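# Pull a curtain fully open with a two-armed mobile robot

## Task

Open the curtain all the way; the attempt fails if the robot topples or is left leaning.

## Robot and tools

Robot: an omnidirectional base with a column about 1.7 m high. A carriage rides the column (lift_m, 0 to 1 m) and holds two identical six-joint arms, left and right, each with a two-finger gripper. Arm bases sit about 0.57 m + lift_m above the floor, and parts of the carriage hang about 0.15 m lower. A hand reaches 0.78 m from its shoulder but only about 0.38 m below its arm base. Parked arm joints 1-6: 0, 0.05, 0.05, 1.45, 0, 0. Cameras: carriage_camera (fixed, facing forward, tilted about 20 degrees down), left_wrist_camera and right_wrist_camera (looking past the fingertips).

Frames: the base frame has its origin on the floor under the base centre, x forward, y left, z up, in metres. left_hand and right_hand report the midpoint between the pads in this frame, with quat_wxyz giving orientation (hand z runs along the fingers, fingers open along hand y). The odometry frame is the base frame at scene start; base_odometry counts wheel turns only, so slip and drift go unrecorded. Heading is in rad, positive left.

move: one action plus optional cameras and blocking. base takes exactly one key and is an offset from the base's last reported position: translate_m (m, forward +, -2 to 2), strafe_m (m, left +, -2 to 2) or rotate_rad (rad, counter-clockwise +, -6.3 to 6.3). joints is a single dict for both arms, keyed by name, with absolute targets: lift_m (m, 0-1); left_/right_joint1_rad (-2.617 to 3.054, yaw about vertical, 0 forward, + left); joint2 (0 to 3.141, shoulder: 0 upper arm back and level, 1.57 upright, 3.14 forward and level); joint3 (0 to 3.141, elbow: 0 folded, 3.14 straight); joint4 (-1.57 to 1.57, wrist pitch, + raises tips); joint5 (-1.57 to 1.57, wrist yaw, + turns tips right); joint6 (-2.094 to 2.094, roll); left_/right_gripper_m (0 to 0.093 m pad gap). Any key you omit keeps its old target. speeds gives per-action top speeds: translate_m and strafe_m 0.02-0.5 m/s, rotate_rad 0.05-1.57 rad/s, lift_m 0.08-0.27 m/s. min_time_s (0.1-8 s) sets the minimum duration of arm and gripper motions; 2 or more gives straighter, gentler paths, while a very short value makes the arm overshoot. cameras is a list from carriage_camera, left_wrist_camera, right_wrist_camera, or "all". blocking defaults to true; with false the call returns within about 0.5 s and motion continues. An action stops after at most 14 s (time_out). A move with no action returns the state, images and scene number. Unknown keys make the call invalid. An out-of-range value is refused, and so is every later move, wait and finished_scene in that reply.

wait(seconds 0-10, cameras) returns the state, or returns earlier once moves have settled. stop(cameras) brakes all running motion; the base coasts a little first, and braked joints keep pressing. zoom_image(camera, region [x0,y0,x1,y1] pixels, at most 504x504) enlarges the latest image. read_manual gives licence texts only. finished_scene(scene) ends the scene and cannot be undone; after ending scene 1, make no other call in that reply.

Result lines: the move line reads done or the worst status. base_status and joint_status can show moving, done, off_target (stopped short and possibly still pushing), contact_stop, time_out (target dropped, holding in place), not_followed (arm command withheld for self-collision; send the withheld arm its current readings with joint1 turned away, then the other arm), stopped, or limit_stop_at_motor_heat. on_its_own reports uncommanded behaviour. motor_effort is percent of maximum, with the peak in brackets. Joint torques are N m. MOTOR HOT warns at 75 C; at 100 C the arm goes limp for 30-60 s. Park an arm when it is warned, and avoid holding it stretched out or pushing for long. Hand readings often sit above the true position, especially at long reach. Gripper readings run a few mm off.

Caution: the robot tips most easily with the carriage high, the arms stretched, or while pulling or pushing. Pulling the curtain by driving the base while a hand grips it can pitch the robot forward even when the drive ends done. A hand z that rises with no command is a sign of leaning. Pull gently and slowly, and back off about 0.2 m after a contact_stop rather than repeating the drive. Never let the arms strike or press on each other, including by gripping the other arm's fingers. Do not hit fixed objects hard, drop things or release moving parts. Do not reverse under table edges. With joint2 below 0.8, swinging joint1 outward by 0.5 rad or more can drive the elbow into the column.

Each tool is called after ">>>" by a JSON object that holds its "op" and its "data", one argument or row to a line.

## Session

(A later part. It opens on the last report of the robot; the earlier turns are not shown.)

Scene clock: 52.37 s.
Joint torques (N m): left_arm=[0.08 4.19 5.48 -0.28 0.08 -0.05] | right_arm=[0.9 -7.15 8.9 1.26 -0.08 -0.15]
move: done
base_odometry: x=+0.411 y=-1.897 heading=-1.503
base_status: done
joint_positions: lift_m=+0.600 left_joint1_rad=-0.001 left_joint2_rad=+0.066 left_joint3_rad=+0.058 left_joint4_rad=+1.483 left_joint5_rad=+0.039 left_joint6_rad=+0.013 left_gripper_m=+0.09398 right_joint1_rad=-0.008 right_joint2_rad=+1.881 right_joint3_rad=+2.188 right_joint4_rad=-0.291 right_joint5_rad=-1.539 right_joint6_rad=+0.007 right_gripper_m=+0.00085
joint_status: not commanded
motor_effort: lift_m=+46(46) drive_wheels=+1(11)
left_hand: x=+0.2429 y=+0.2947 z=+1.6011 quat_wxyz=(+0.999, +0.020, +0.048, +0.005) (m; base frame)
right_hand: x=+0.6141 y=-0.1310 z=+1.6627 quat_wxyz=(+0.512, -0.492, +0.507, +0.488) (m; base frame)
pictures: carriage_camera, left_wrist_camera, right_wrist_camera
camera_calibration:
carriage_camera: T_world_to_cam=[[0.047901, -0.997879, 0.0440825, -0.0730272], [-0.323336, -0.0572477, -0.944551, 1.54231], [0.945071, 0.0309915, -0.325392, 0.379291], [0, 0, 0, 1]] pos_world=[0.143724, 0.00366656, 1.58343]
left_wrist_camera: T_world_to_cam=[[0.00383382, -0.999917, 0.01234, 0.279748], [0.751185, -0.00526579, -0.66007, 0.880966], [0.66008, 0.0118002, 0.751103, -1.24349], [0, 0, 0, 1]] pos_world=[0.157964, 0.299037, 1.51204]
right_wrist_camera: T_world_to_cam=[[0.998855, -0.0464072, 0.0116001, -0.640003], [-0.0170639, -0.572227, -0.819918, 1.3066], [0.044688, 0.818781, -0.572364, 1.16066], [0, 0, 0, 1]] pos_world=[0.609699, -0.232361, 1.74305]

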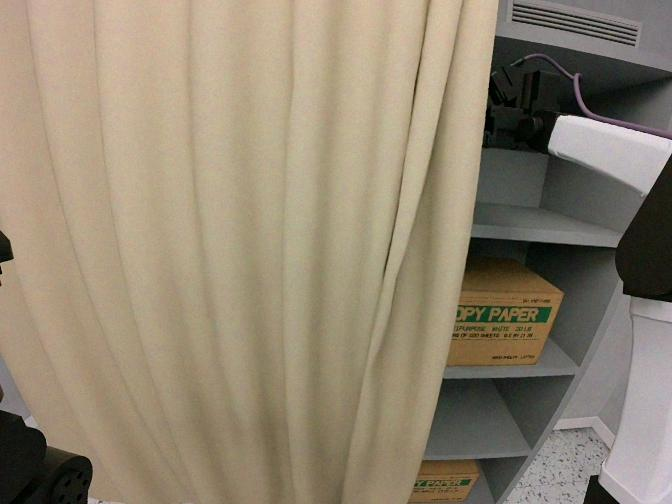

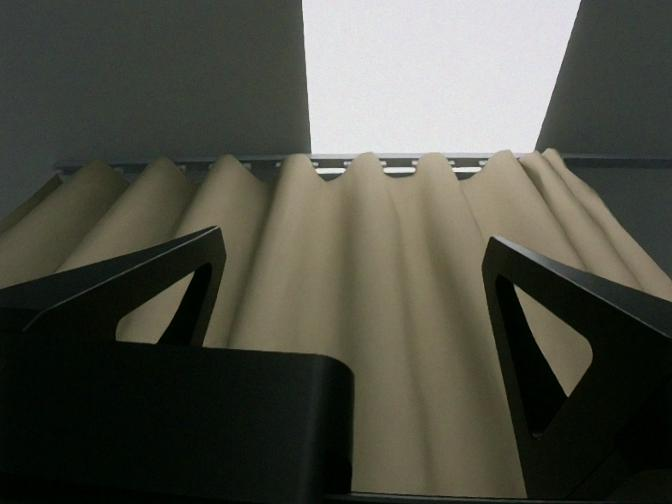

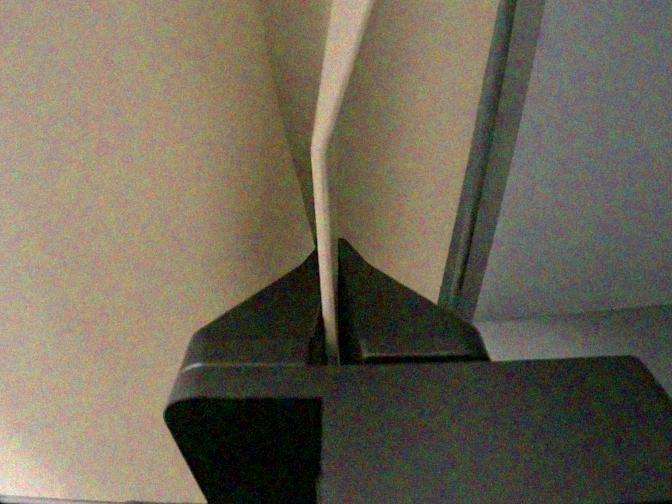

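>>> {"op": "move", "data": {
  "base": {"strafe_m": 0.5},
  "speeds": {"strafe_m": 0.15},
  "cameras": ["all"]
}}

Scene clock: 56.87 s.
Joint torques (N m): left_arm=[0.03 4.15 5.5 -0.28 0.08 -0.05] | right_arm=[1.88 -6.98 7.24 1.08 -0.05 -0.25]
move: done
base_odometry: x=+0.909 y=-1.863 heading=-1.503
base_status: done
joint_positions: lift_m=+0.600 left_joint1_rad=-0.001 left_joint2_rad=+0.066 left_joint3_rad=+0.058 left_joint4_rad=+1.483 left_joint5_rad=+0.039 left_joint6_rad=+0.013 left_gripper_m=+0.09398 right_joint1_rad=-0.019 right_joint2_rad=+1.881 right_joint3_rad=+2.205 right_joint4_rad=-0.276 right_joint5_rad=-1.539 right_joint6_rad=+0.018 right_gripper_m=+0.00085
joint_status: not commanded
motor_effort: lift_m=+46(46) drive_wheels=+2(9)
left_hand: x=+0.2429 y=+0.2947 z=+1.6011 quat_wxyz=(+0.999, +0.020, +0.048, +0.005) (m; base frame)
right_hand: x=+0.6135 y=-0.1350 z=+1.6688 quat_wxyz=(+0.520, -0.494, +0.505, +0.480) (m; base frame)
pictures: carriage_camera, left_wrist_camera, right_wrist_camera
camera_calibration:
carriage_camera: T_world_to_cam=[[0.047901, -0.997879, 0.0440825, -0.0730272], [-0.323336, -0.0572477, -0.944551, 1.54231], [0.945071, 0.0309915, -0.325392, 0.379291], [0, 0, 0, 1]] pos_world=[0.143724, 0.00366656, 1.58343]
left_wrist_camera: T_world_to_cam=[[0.00383382, -0.999917, 0.01234, 0.279748], [0.751185, -0.00526579, -0.66007, 0.880966], [0.66008, 0.0118002, 0.751103, -1.24349], [0, 0, 0, 1]] pos_world=[0.157964, 0.299037, 1.51204]
right_wrist_camera: T_world_to_cam=[[0.997895, -0.0567363, 0.0314102, -0.673568], [-0.00670872, -0.572062, -0.820183, 1.3034], [0.0645027, 0.818246, -0.571239, 1.15341], [0, 0, 0, 1]] pos_world=[0.606496, -0.236365, 1.74906]

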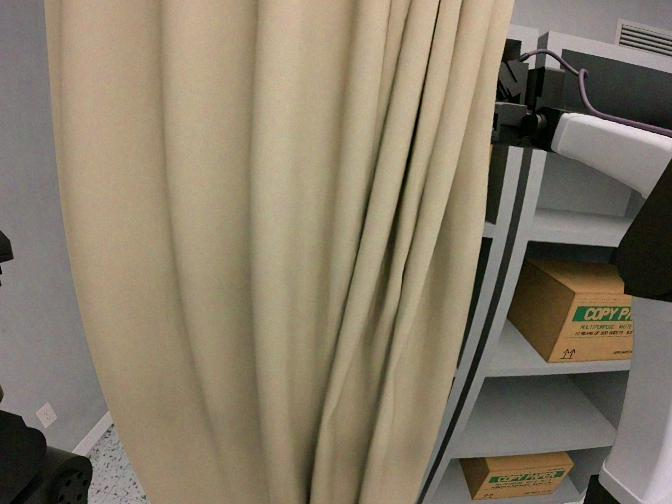

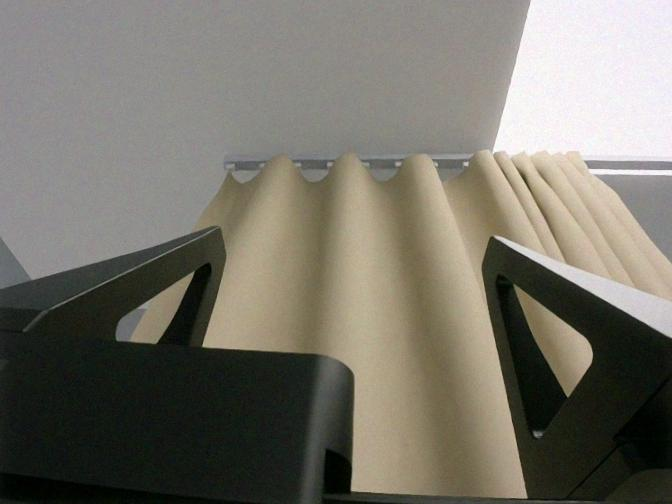

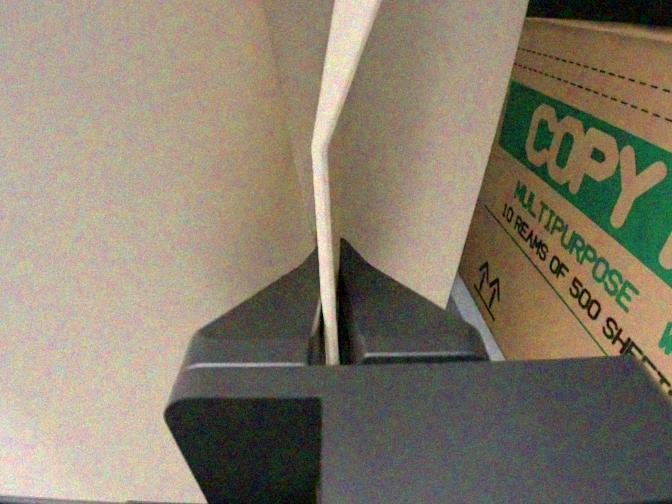

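>>> {"op": "move", "data": {
  "base": {"strafe_m": 0.4},
  "speeds": {"strafe_m": 0.12},
  "cameras": ["all"]
}}

Scene clock: 61.07 s.
Joint torques (N m): left_arm=[0.09 4.21 5.53 -0.28 0.07 -0.05] | right_arm=[2.43 -6.9 6.52 1.02 -0.06 -0.36]
move: done
base_odometry: x=+1.308 y=-1.836 heading=-1.503
base_status: done
joint_positions: lift_m=+0.600 left_joint1_rad=-0.001 left_joint2_rad=+0.066 left_joint3_rad=+0.058 left_joint4_rad=+1.483 left_joint5_rad=+0.039 left_joint6_rad=+0.013 left_gripper_m=+0.09398 right_joint1_rad=-0.025 right_joint2_rad=+1.881 right_joint3_rad=+2.210 right_joint4_rad=-0.268 right_joint5_rad=-1.539 right_joint6_rad=+0.023 right_gripper_m=+0.00085
joint_status: not commanded
motor_effort: lift_m=+46(46) drive_wheels=+3(9)
left_hand: x=+0.2429 y=+0.2947 z=+1.6011 quat_wxyz=(+0.999, +0.020, +0.048, +0.005) (m; base frame)
right_hand: x=+0.6137 y=-0.1374 z=+1.6712 quat_wxyz=(+0.524, -0.495, +0.504, +0.476) (m; base frame)
pictures: carriage_camera, left_wrist_camera, right_wrist_camera
camera_calibration:
carriage_camera: T_world_to_cam=[[0.047901, -0.997879, 0.0440825, -0.0730272], [-0.323336, -0.0572477, -0.944551, 1.54231], [0.945071, 0.0309915, -0.325392, 0.379291], [0, 0, 0, 1]] pos_world=[0.143724, 0.00366656, 1.58343]
left_wrist_camera: T_world_to_cam=[[0.00383382, -0.999917, 0.01234, 0.279748], [0.751185, -0.00526579, -0.66007, 0.880966], [0.66008, 0.0118002, 0.751103, -1.24349], [0, 0, 0, 1]] pos_world=[0.157964, 0.299037, 1.51204]
right_wrist_camera: T_world_to_cam=[[0.997202, -0.0627726, 0.0405896, -0.689627], [-0.00262436, -0.572051, -0.820214, 1.30149], [0.0747062, 0.817812, -0.570616, 1.14941], [0, 0, 0, 1]] pos_world=[0.605246, -0.238768, 1.75136]

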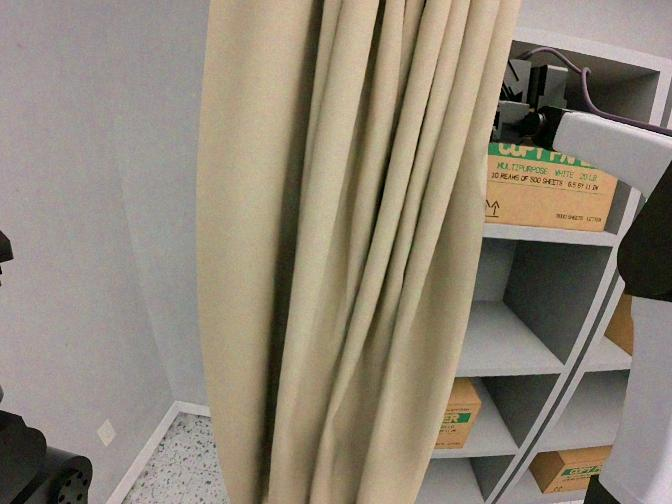

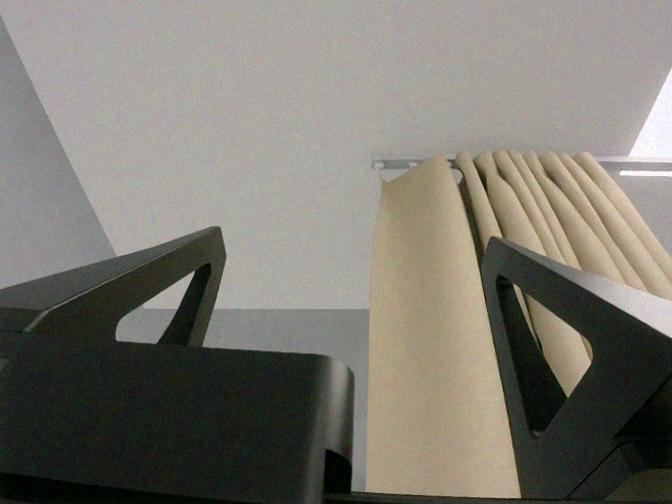

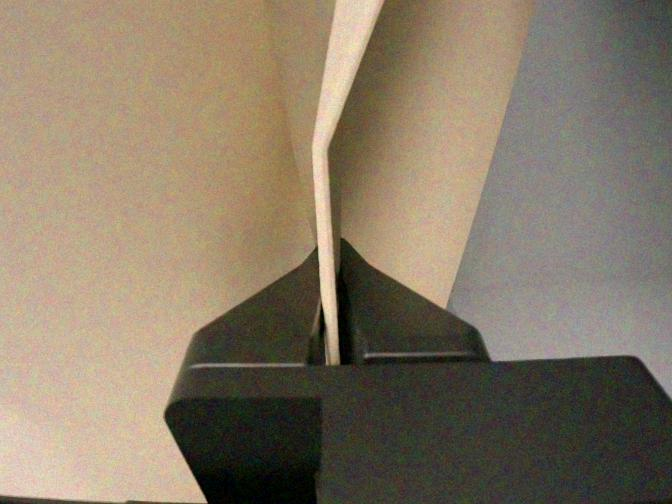

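>>> {"op": "zoom_image", "data": {
  "camera": "left_wrist_camera",
  "region": [360, 120, 672, 300]
}}

>>> {"op": "move", "data": {
  "base": {"strafe_m": 0.15},
  "speeds": {"strafe_m": 0.1},
  "cameras": ["carriage_camera", "left_wrist_camera"]
}}

>>> {"op": "zoom_image", "data": {
  "camera": "left_wrist_camera",
  "region": [360, 120, 672, 300]
}}

Scaled by 1.615 from the camera's 672x504 image, which has a finer 960x720 frame.

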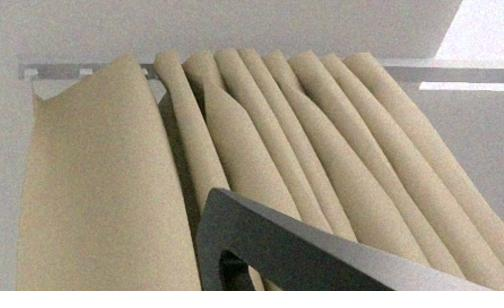

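Scene clock: 63.60 s.
Joint torques (N m): left_arm=[0.01 4.21 5.52 -0.29 0.09 -0.04] | right_arm=[3.38 -6.93 6.2 0.97 -0.05 -0.29]
move: done
base_odometry: x=+1.458 y=-1.826 heading=-1.503
base_status: done
joint_positions: lift_m=+0.600 left_joint1_rad=+0.000 left_joint2_rad=+0.066 left_joint3_rad=+0.058 left_joint4_rad=+1.483 left_joint5_rad=+0.039 left_joint6_rad=+0.013 left_gripper_m=+0.09398 right_joint1_rad=-0.033 right_joint2_rad=+1.881 right_joint3_rad=+2.214 right_joint4_rad=-0.264 right_joint5_rad=-1.539 right_joint6_rad=+0.025 right_gripper_m=+0.00085
joint_status: not commanded
motor_effort: lift_m=+46(46) drive_wheels=+3(14)
left_hand: x=+0.2429 y=+0.2947 z=+1.6011 quat_wxyz=(+0.999, +0.020, +0.048, +0.005) (m; base frame)
right_hand: x=+0.6146 y=-0.1407 z=+1.6723 quat_wxyz=(+0.527, -0.494, +0.505, +0.473) (m; base frame)
pictures: carriage_camera, left_wrist_camera
camera_calibration:
carriage_camera: T_world_to_cam=[[0.047901, -0.997879, 0.0440825, -0.0730272], [-0.323336, -0.0572477, -0.944551, 1.54231], [0.945071, 0.0309915, -0.325392, 0.379291], [0, 0, 0, 1]] pos_world=[0.143724, 0.00366656, 1.58343]
left_wrist_camera: T_world_to_cam=[[0.00419203, -0.999916, 0.0122899, 0.279767], [0.751232, -0.00496281, -0.660019, 0.880792], [0.660025, 0.0119994, 0.751148, -1.24361], [0, 0, 0, 1]] pos_world=[0.157963, 0.299038, 1.51204]

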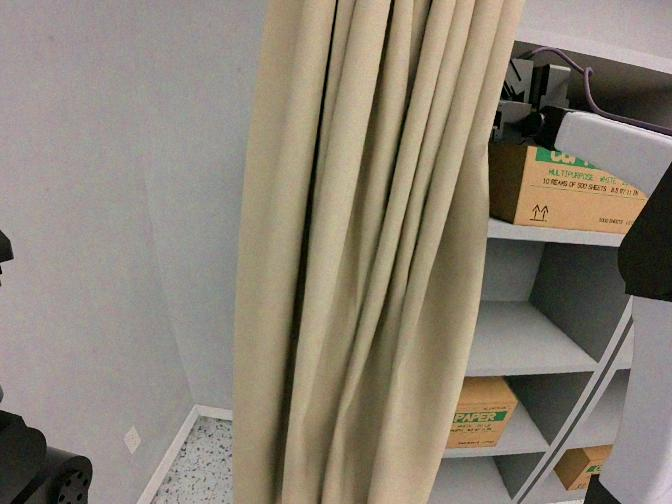

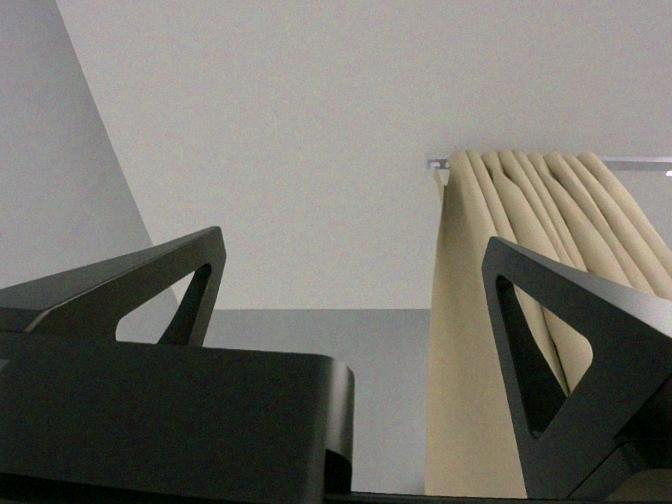

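Scaled by 1.615 from the camera's 672x504 image, which has a finer 960x720 frame.

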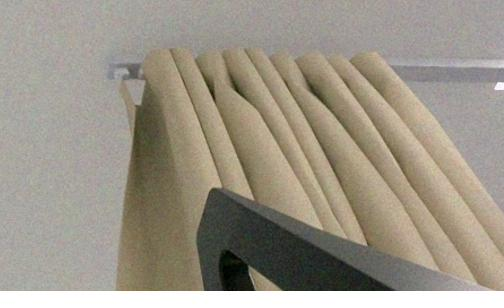

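>>> {"op": "move", "data": {
  "base": {"strafe_m": 0.1},
  "speeds": {"strafe_m": 0.08},
  "cameras": ["carriage_camera", "left_wrist_camera"]
}}

>>> {"op": "zoom_image", "data": {
  "camera": "left_wrist_camera",
  "region": [360, 120, 672, 300]
}}

Scene clock: 65.77 s.
Joint torques (N m): left_arm=[-0.02 4.14 5.49 -0.28 0.07 -0.05] | right_arm=[5.09 -5.46 4.51 0.79 -0.13 -0.56]
move: done
base_odometry: x=+1.558 y=-1.820 heading=-1.503
base_status: done
joint_positions: lift_m=+0.600 left_joint1_rad=+0.000 left_joint2_rad=+0.066 left_joint3_rad=+0.058 left_joint4_rad=+1.483 left_joint5_rad=+0.039 left_joint6_rad=+0.013 left_gripper_m=+0.09398 right_joint1_rad=-0.055 right_joint2_rad=+1.865 right_joint3_rad=+2.231 right_joint4_rad=-0.244 right_joint5_rad=-1.528 right_joint6_rad=+0.045 right_gripper_m=+0.00085
joint_status: not commanded
motor_effort: lift_m=+46(46) drive_wheels=+3(14)
left_hand: x=+0.2429 y=+0.2948 z=+1.6011 quat_wxyz=(+0.999, +0.020, +0.048, +0.006) (m; base frame)
right_hand: x=+0.6108 y=-0.1492 z=+1.6851 quat_wxyz=(+0.543, -0.493, +0.504, +0.456) (m; base frame)
pictures: carriage_camera, left_wrist_camera
camera_calibration:
carriage_camera: T_world_to_cam=[[0.047901, -0.997879, 0.0440825, -0.0730272], [-0.323336, -0.0572477, -0.944551, 1.54231], [0.945071, 0.0309915, -0.325392, 0.379291], [0, 0, 0, 1]] pos_world=[0.143724, 0.00366656, 1.58343]
left_wrist_camera: T_world_to_cam=[[0.00461549, -0.999914, 0.0123142, 0.279563], [0.75123, -0.00466076, -0.660024, 0.88071], [0.660025, 0.0122971, 0.751143, -1.24369], [0, 0, 0, 1]] pos_world=[0.157962, 0.298938, 1.51204]

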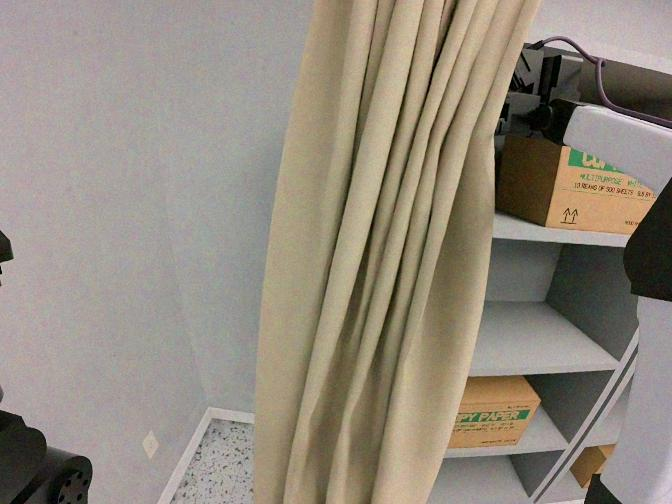

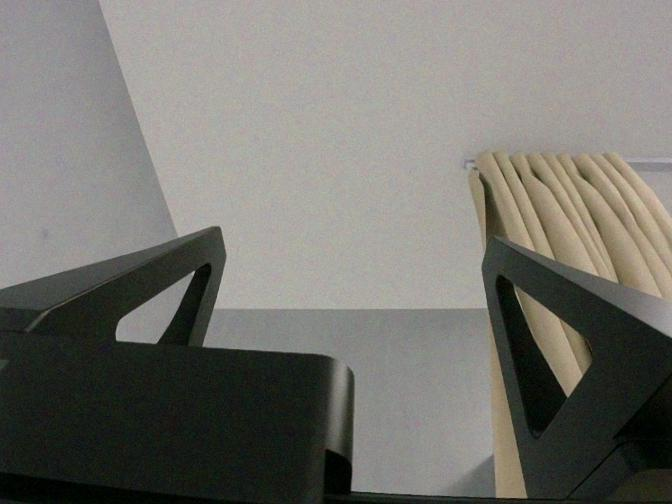

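Scaled by 1.615 from the camera's 672x504 image, which has a finer 960x720 frame.

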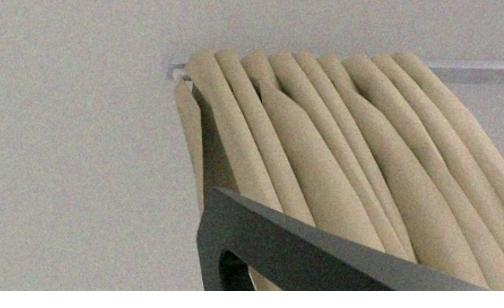

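>>> {"op": "move", "data": {
  "base": {"strafe_m": 0.08},
  "speeds": {"strafe_m": 0.06},
  "cameras": ["carriage_camera", "left_wrist_camera"]
}}

>>> {"op": "zoom_image", "data": {
  "camera": "left_wrist_camera",
  "region": [360, 120, 672, 300]
}}

Scene clock: 67.93 s.
Joint torques (N m): left_arm=[-0.01 4.16 5.55 -0.28 0.08 -0.05] | right_arm=[8.54 -4.03 2.55 0.47 -0.87 -0.88]
move: done
base_odometry: x=+1.637 y=-1.815 heading=-1.504
base_status: done
joint_positions: lift_m=+0.600 left_joint1_rad=+0.000 left_joint2_rad=+0.066 left_joint3_rad=+0.058 left_joint4_rad=+1.483 left_joint5_rad=+0.039 left_joint6_rad=+0.013 left_gripper_m=+0.09398 right_joint1_rad=-0.095 right_joint2_rad=+1.848 right_joint3_rad=+2.247 right_joint4_rad=-0.210 right_joint5_rad=-1.449 right_joint6_rad=+0.080 right_gripper_m=+0.00093
joint_status: not commanded
motor_effort: lift_m=+46(46) drive_wheels=+4(14)
left_hand: x=+0.2429 y=+0.2948 z=+1.6011 quat_wxyz=(+0.999, +0.020, +0.048, +0.006) (m; base frame)
right_hand: x=+0.6198 y=-0.1663 z=+1.7013 quat_wxyz=(+0.580, -0.467, +0.520, +0.418) (m; base frame)
pictures: carriage_camera, left_wrist_camera
camera_calibration:
carriage_camera: T_world_to_cam=[[0.047901, -0.997879, 0.0440825, -0.0730272], [-0.323336, -0.0572477, -0.944551, 1.54231], [0.945071, 0.0309915, -0.325392, 0.379291], [0, 0, 0, 1]] pos_world=[0.143724, 0.00366656, 1.58343]
left_wrist_camera: T_world_to_cam=[[0.00461549, -0.999914, 0.0123142, 0.279563], [0.75123, -0.00466076, -0.660024, 0.88071], [0.660025, 0.0122971, 0.751143, -1.24369], [0, 0, 0, 1]] pos_world=[0.157962, 0.298938, 1.51204]

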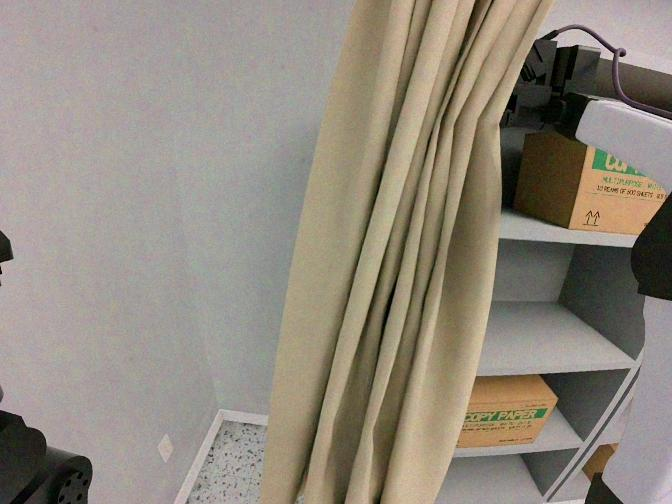

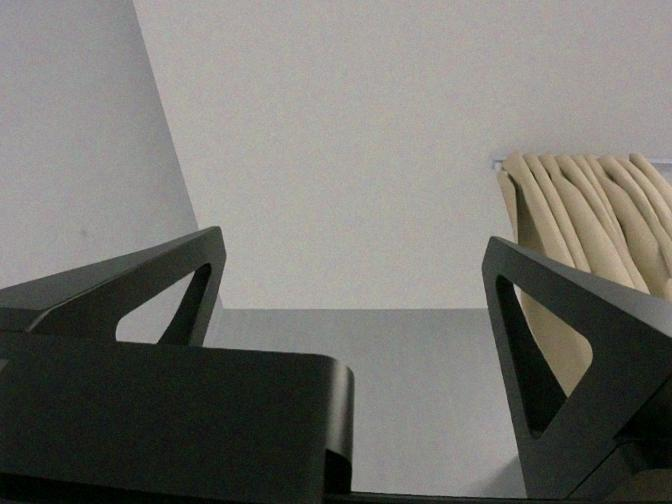

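Scaled by 1.615 from the camera's 672x504 image, which has a finer 960x720 frame.

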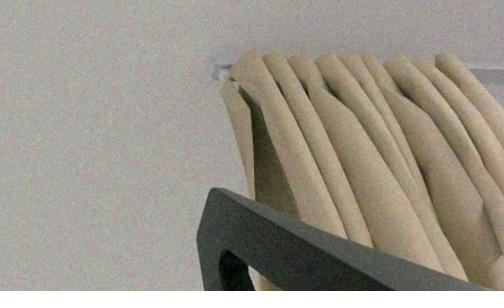

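>>> {"op": "move", "data": {
  "base": {"strafe_m": -0.4},
  "speeds": {"strafe_m": 0.15},
  "cameras": ["all"]
}}

Scene clock: 71.90 s.
Joint torques (N m): left_arm=[-0.03 4.16 5.53 -0.29 0.08 -0.05] | right_arm=[0.85 -7.56 7.12 1.44 -0.18 -0.19]
move: done
base_odometry: x=+1.238 y=-1.841 heading=-1.505
base_status: done
joint_positions: lift_m=+0.600 left_joint1_rad=+0.000 left_joint2_rad=+0.066 left_joint3_rad=+0.058 left_joint4_rad=+1.483 left_joint5_rad=+0.039 left_joint6_rad=+0.013 left_gripper_m=+0.09398 right_joint1_rad=-0.007 right_joint2_rad=+1.886 right_joint3_rad=+2.206 right_joint4_rad=-0.308 right_joint5_rad=-1.533 right_joint6_rad=+0.010 right_gripper_m=+0.00085
joint_status: not commanded
motor_effort: lift_m=+46(46) drive_wheels=-2(12)
left_hand: x=+0.2429 y=+0.2948 z=+1.6011 quat_wxyz=(+0.999, +0.020, +0.048, +0.006) (m; base frame)
right_hand: x=+0.6145 y=-0.1304 z=+1.6647 quat_wxyz=(+0.512, -0.489, +0.510, +0.488) (m; base frame)
pictures: carriage_camera, left_wrist_camera, right_wrist_camera
camera_calibration:
carriage_camera: T_world_to_cam=[[0.047901, -0.997879, 0.0440825, -0.0730272], [-0.323336, -0.0572477, -0.944551, 1.54231], [0.945071, 0.0309915, -0.325392, 0.379291], [0, 0, 0, 1]] pos_world=[0.143724, 0.00366656, 1.58343]
left_wrist_camera: T_world_to_cam=[[0.00461549, -0.999914, 0.0123142, 0.279563], [0.75123, -0.00466076, -0.660024, 0.88071], [0.660025, 0.0122971, 0.751143, -1.24369], [0, 0, 0, 1]] pos_world=[0.157962, 0.298938, 1.51204]
right_wrist_camera: T_world_to_cam=[[0.998685, -0.0510751, 0.00436852, -0.628883], [-0.0256668, -0.571994, -0.819856, 1.31372], [0.044373, 0.818666, -0.572553, 1.16187], [0, 0, 0, 1]] pos_world=[0.61022, -0.231864, 1.74505]

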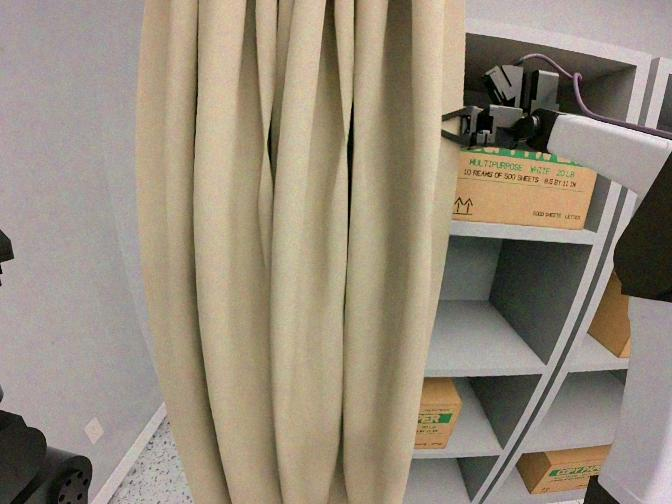

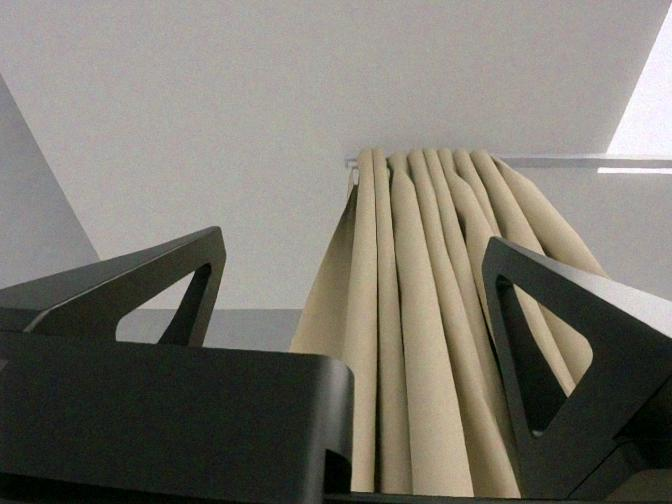

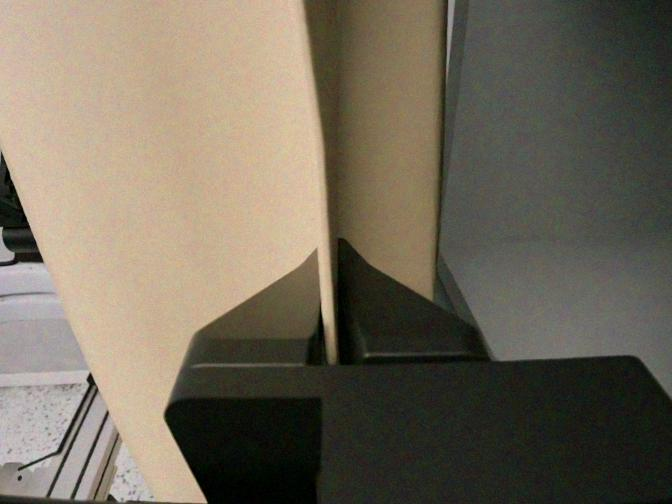

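>>> {"op": "move", "data": {
  "joints": {"right_gripper_m": 0.09},
  "min_time_s": 1.5
}}

>>> {"op": "move", "data": {
  "base": {"strafe_m": -0.2},
  "speeds": {"strafe_m": 0.1},
  "cameras": ["all"]
}}

Scene clock: 73.87 s.
Joint torques (N m): left_arm=[-0.03 4.18 5.5 -0.29 0.08 -0.05] | right_arm=[0.68 -7.57 7.17 1.45 -0.13 -0.24]
move: done
base_odometry: x=+1.238 y=-1.841 heading=-1.505
base_status: not commanded
joint_positions: lift_m=+0.600 left_joint1_rad=+0.000 left_joint2_rad=+0.066 left_joint3_rad=+0.058 left_joint4_rad=+1.483 left_joint5_rad=+0.039 left_joint6_rad=+0.013 left_gripper_m=+0.09398 right_joint1_rad=-0.005 right_joint2_rad=+1.886 right_joint3_rad=+2.206 right_joint4_rad=-0.308 right_joint5_rad=-1.535 right_joint6_rad=+0.010 right_gripper_m=+0.08995
joint_status: all done
motor_effort: lift_m=+46(46) drive_wheels=-4(4)
left_hand: x=+0.2429 y=+0.2948 z=+1.6011 quat_wxyz=(+0.999, +0.020, +0.048, +0.006) (m; base frame)
right_hand: x=+0.6139 y=-0.1298 z=+1.6647 quat_wxyz=(+0.511, -0.490, +0.509, +0.489) (m; base frame)
pictures: none

Scene clock: 76.70 s.
Joint torques (N m): left_arm=[-0.02 4.21 5.5 -0.26 0.09 -0.05] | right_arm=[0.16 -7.6 7.15 1.39 -0.13 -0.19]
move: done
base_odometry: x=+1.039 y=-1.854 heading=-1.505
base_status: done
joint_positions: lift_m=+0.600 left_joint1_rad=+0.000 left_joint2_rad=+0.066 left_joint3_rad=+0.058 left_joint4_rad=+1.483 left_joint5_rad=+0.039 left_joint6_rad=+0.013 left_gripper_m=+0.09398 right_joint1_rad=+0.000 right_joint2_rad=+1.886 right_joint3_rad=+2.206 right_joint4_rad=-0.308 right_joint5_rad=-1.536 right_joint6_rad=+0.010 right_gripper_m=+0.08995
joint_status: not commanded
motor_effort: lift_m=+46(46) drive_wheels=+5(12)
left_hand: x=+0.2430 y=+0.2948 z=+1.6011 quat_wxyz=(+0.999, +0.020, +0.048, +0.006) (m; base frame)
right_hand: x=+0.6128 y=-0.1278 z=+1.6647 quat_wxyz=(+0.509, -0.492, +0.508, +0.491) (m; base frame)
pictures: carriage_camera, left_wrist_camera, right_wrist_camera
camera_calibration:
carriage_camera: T_world_to_cam=[[0.047901, -0.997879, 0.0440825, -0.0730272], [-0.323336, -0.0572477, -0.944551, 1.54231], [0.945071, 0.0309915, -0.325392, 0.379291], [0, 0, 0, 1]] pos_world=[0.143724, 0.00366656, 1.58343]
left_wrist_camera: T_world_to_cam=[[0.00462014, -0.999914, 0.0123108, 0.279567], [0.750994, -0.0046594, -0.660293, 0.881076], [0.660293, 0.0122959, 0.750908, -1.24344], [0, 0, 0, 1]] pos_world=[0.158063, 0.298938, 1.51204]
right_wrist_camera: T_world_to_cam=[[0.999131, -0.0414464, 0.00437162, -0.626139], [-0.0201494, -0.57221, -0.81986, 1.31179], [0.0364817, 0.819059, -0.572548, 1.16466], [0, 0, 0, 1]] pos_world=[0.609538, -0.229258, 1.74505]

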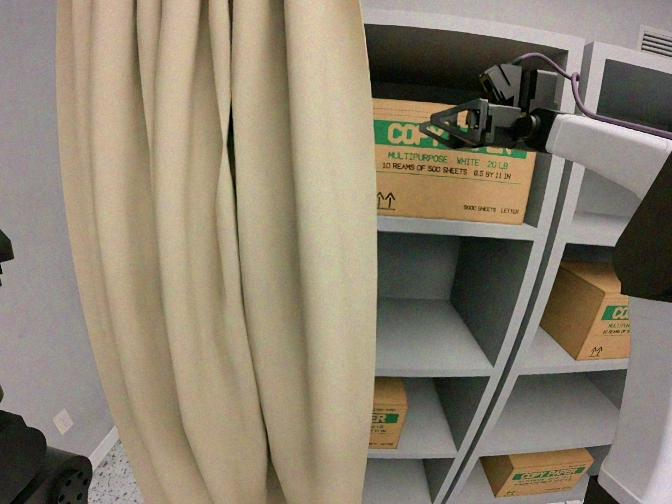

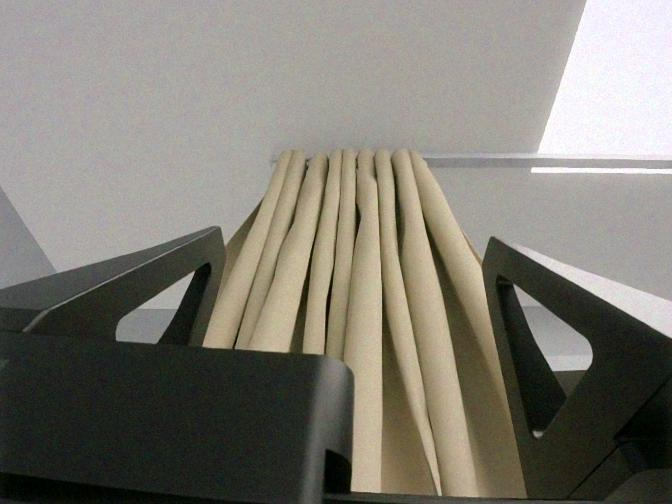

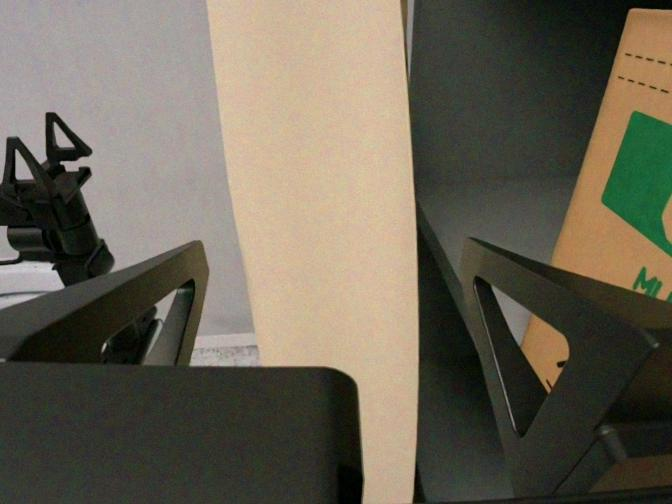

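>>> {"op": "finished_scene", "data": {
  "scene": 1
}}

The scene is finished: the task was done.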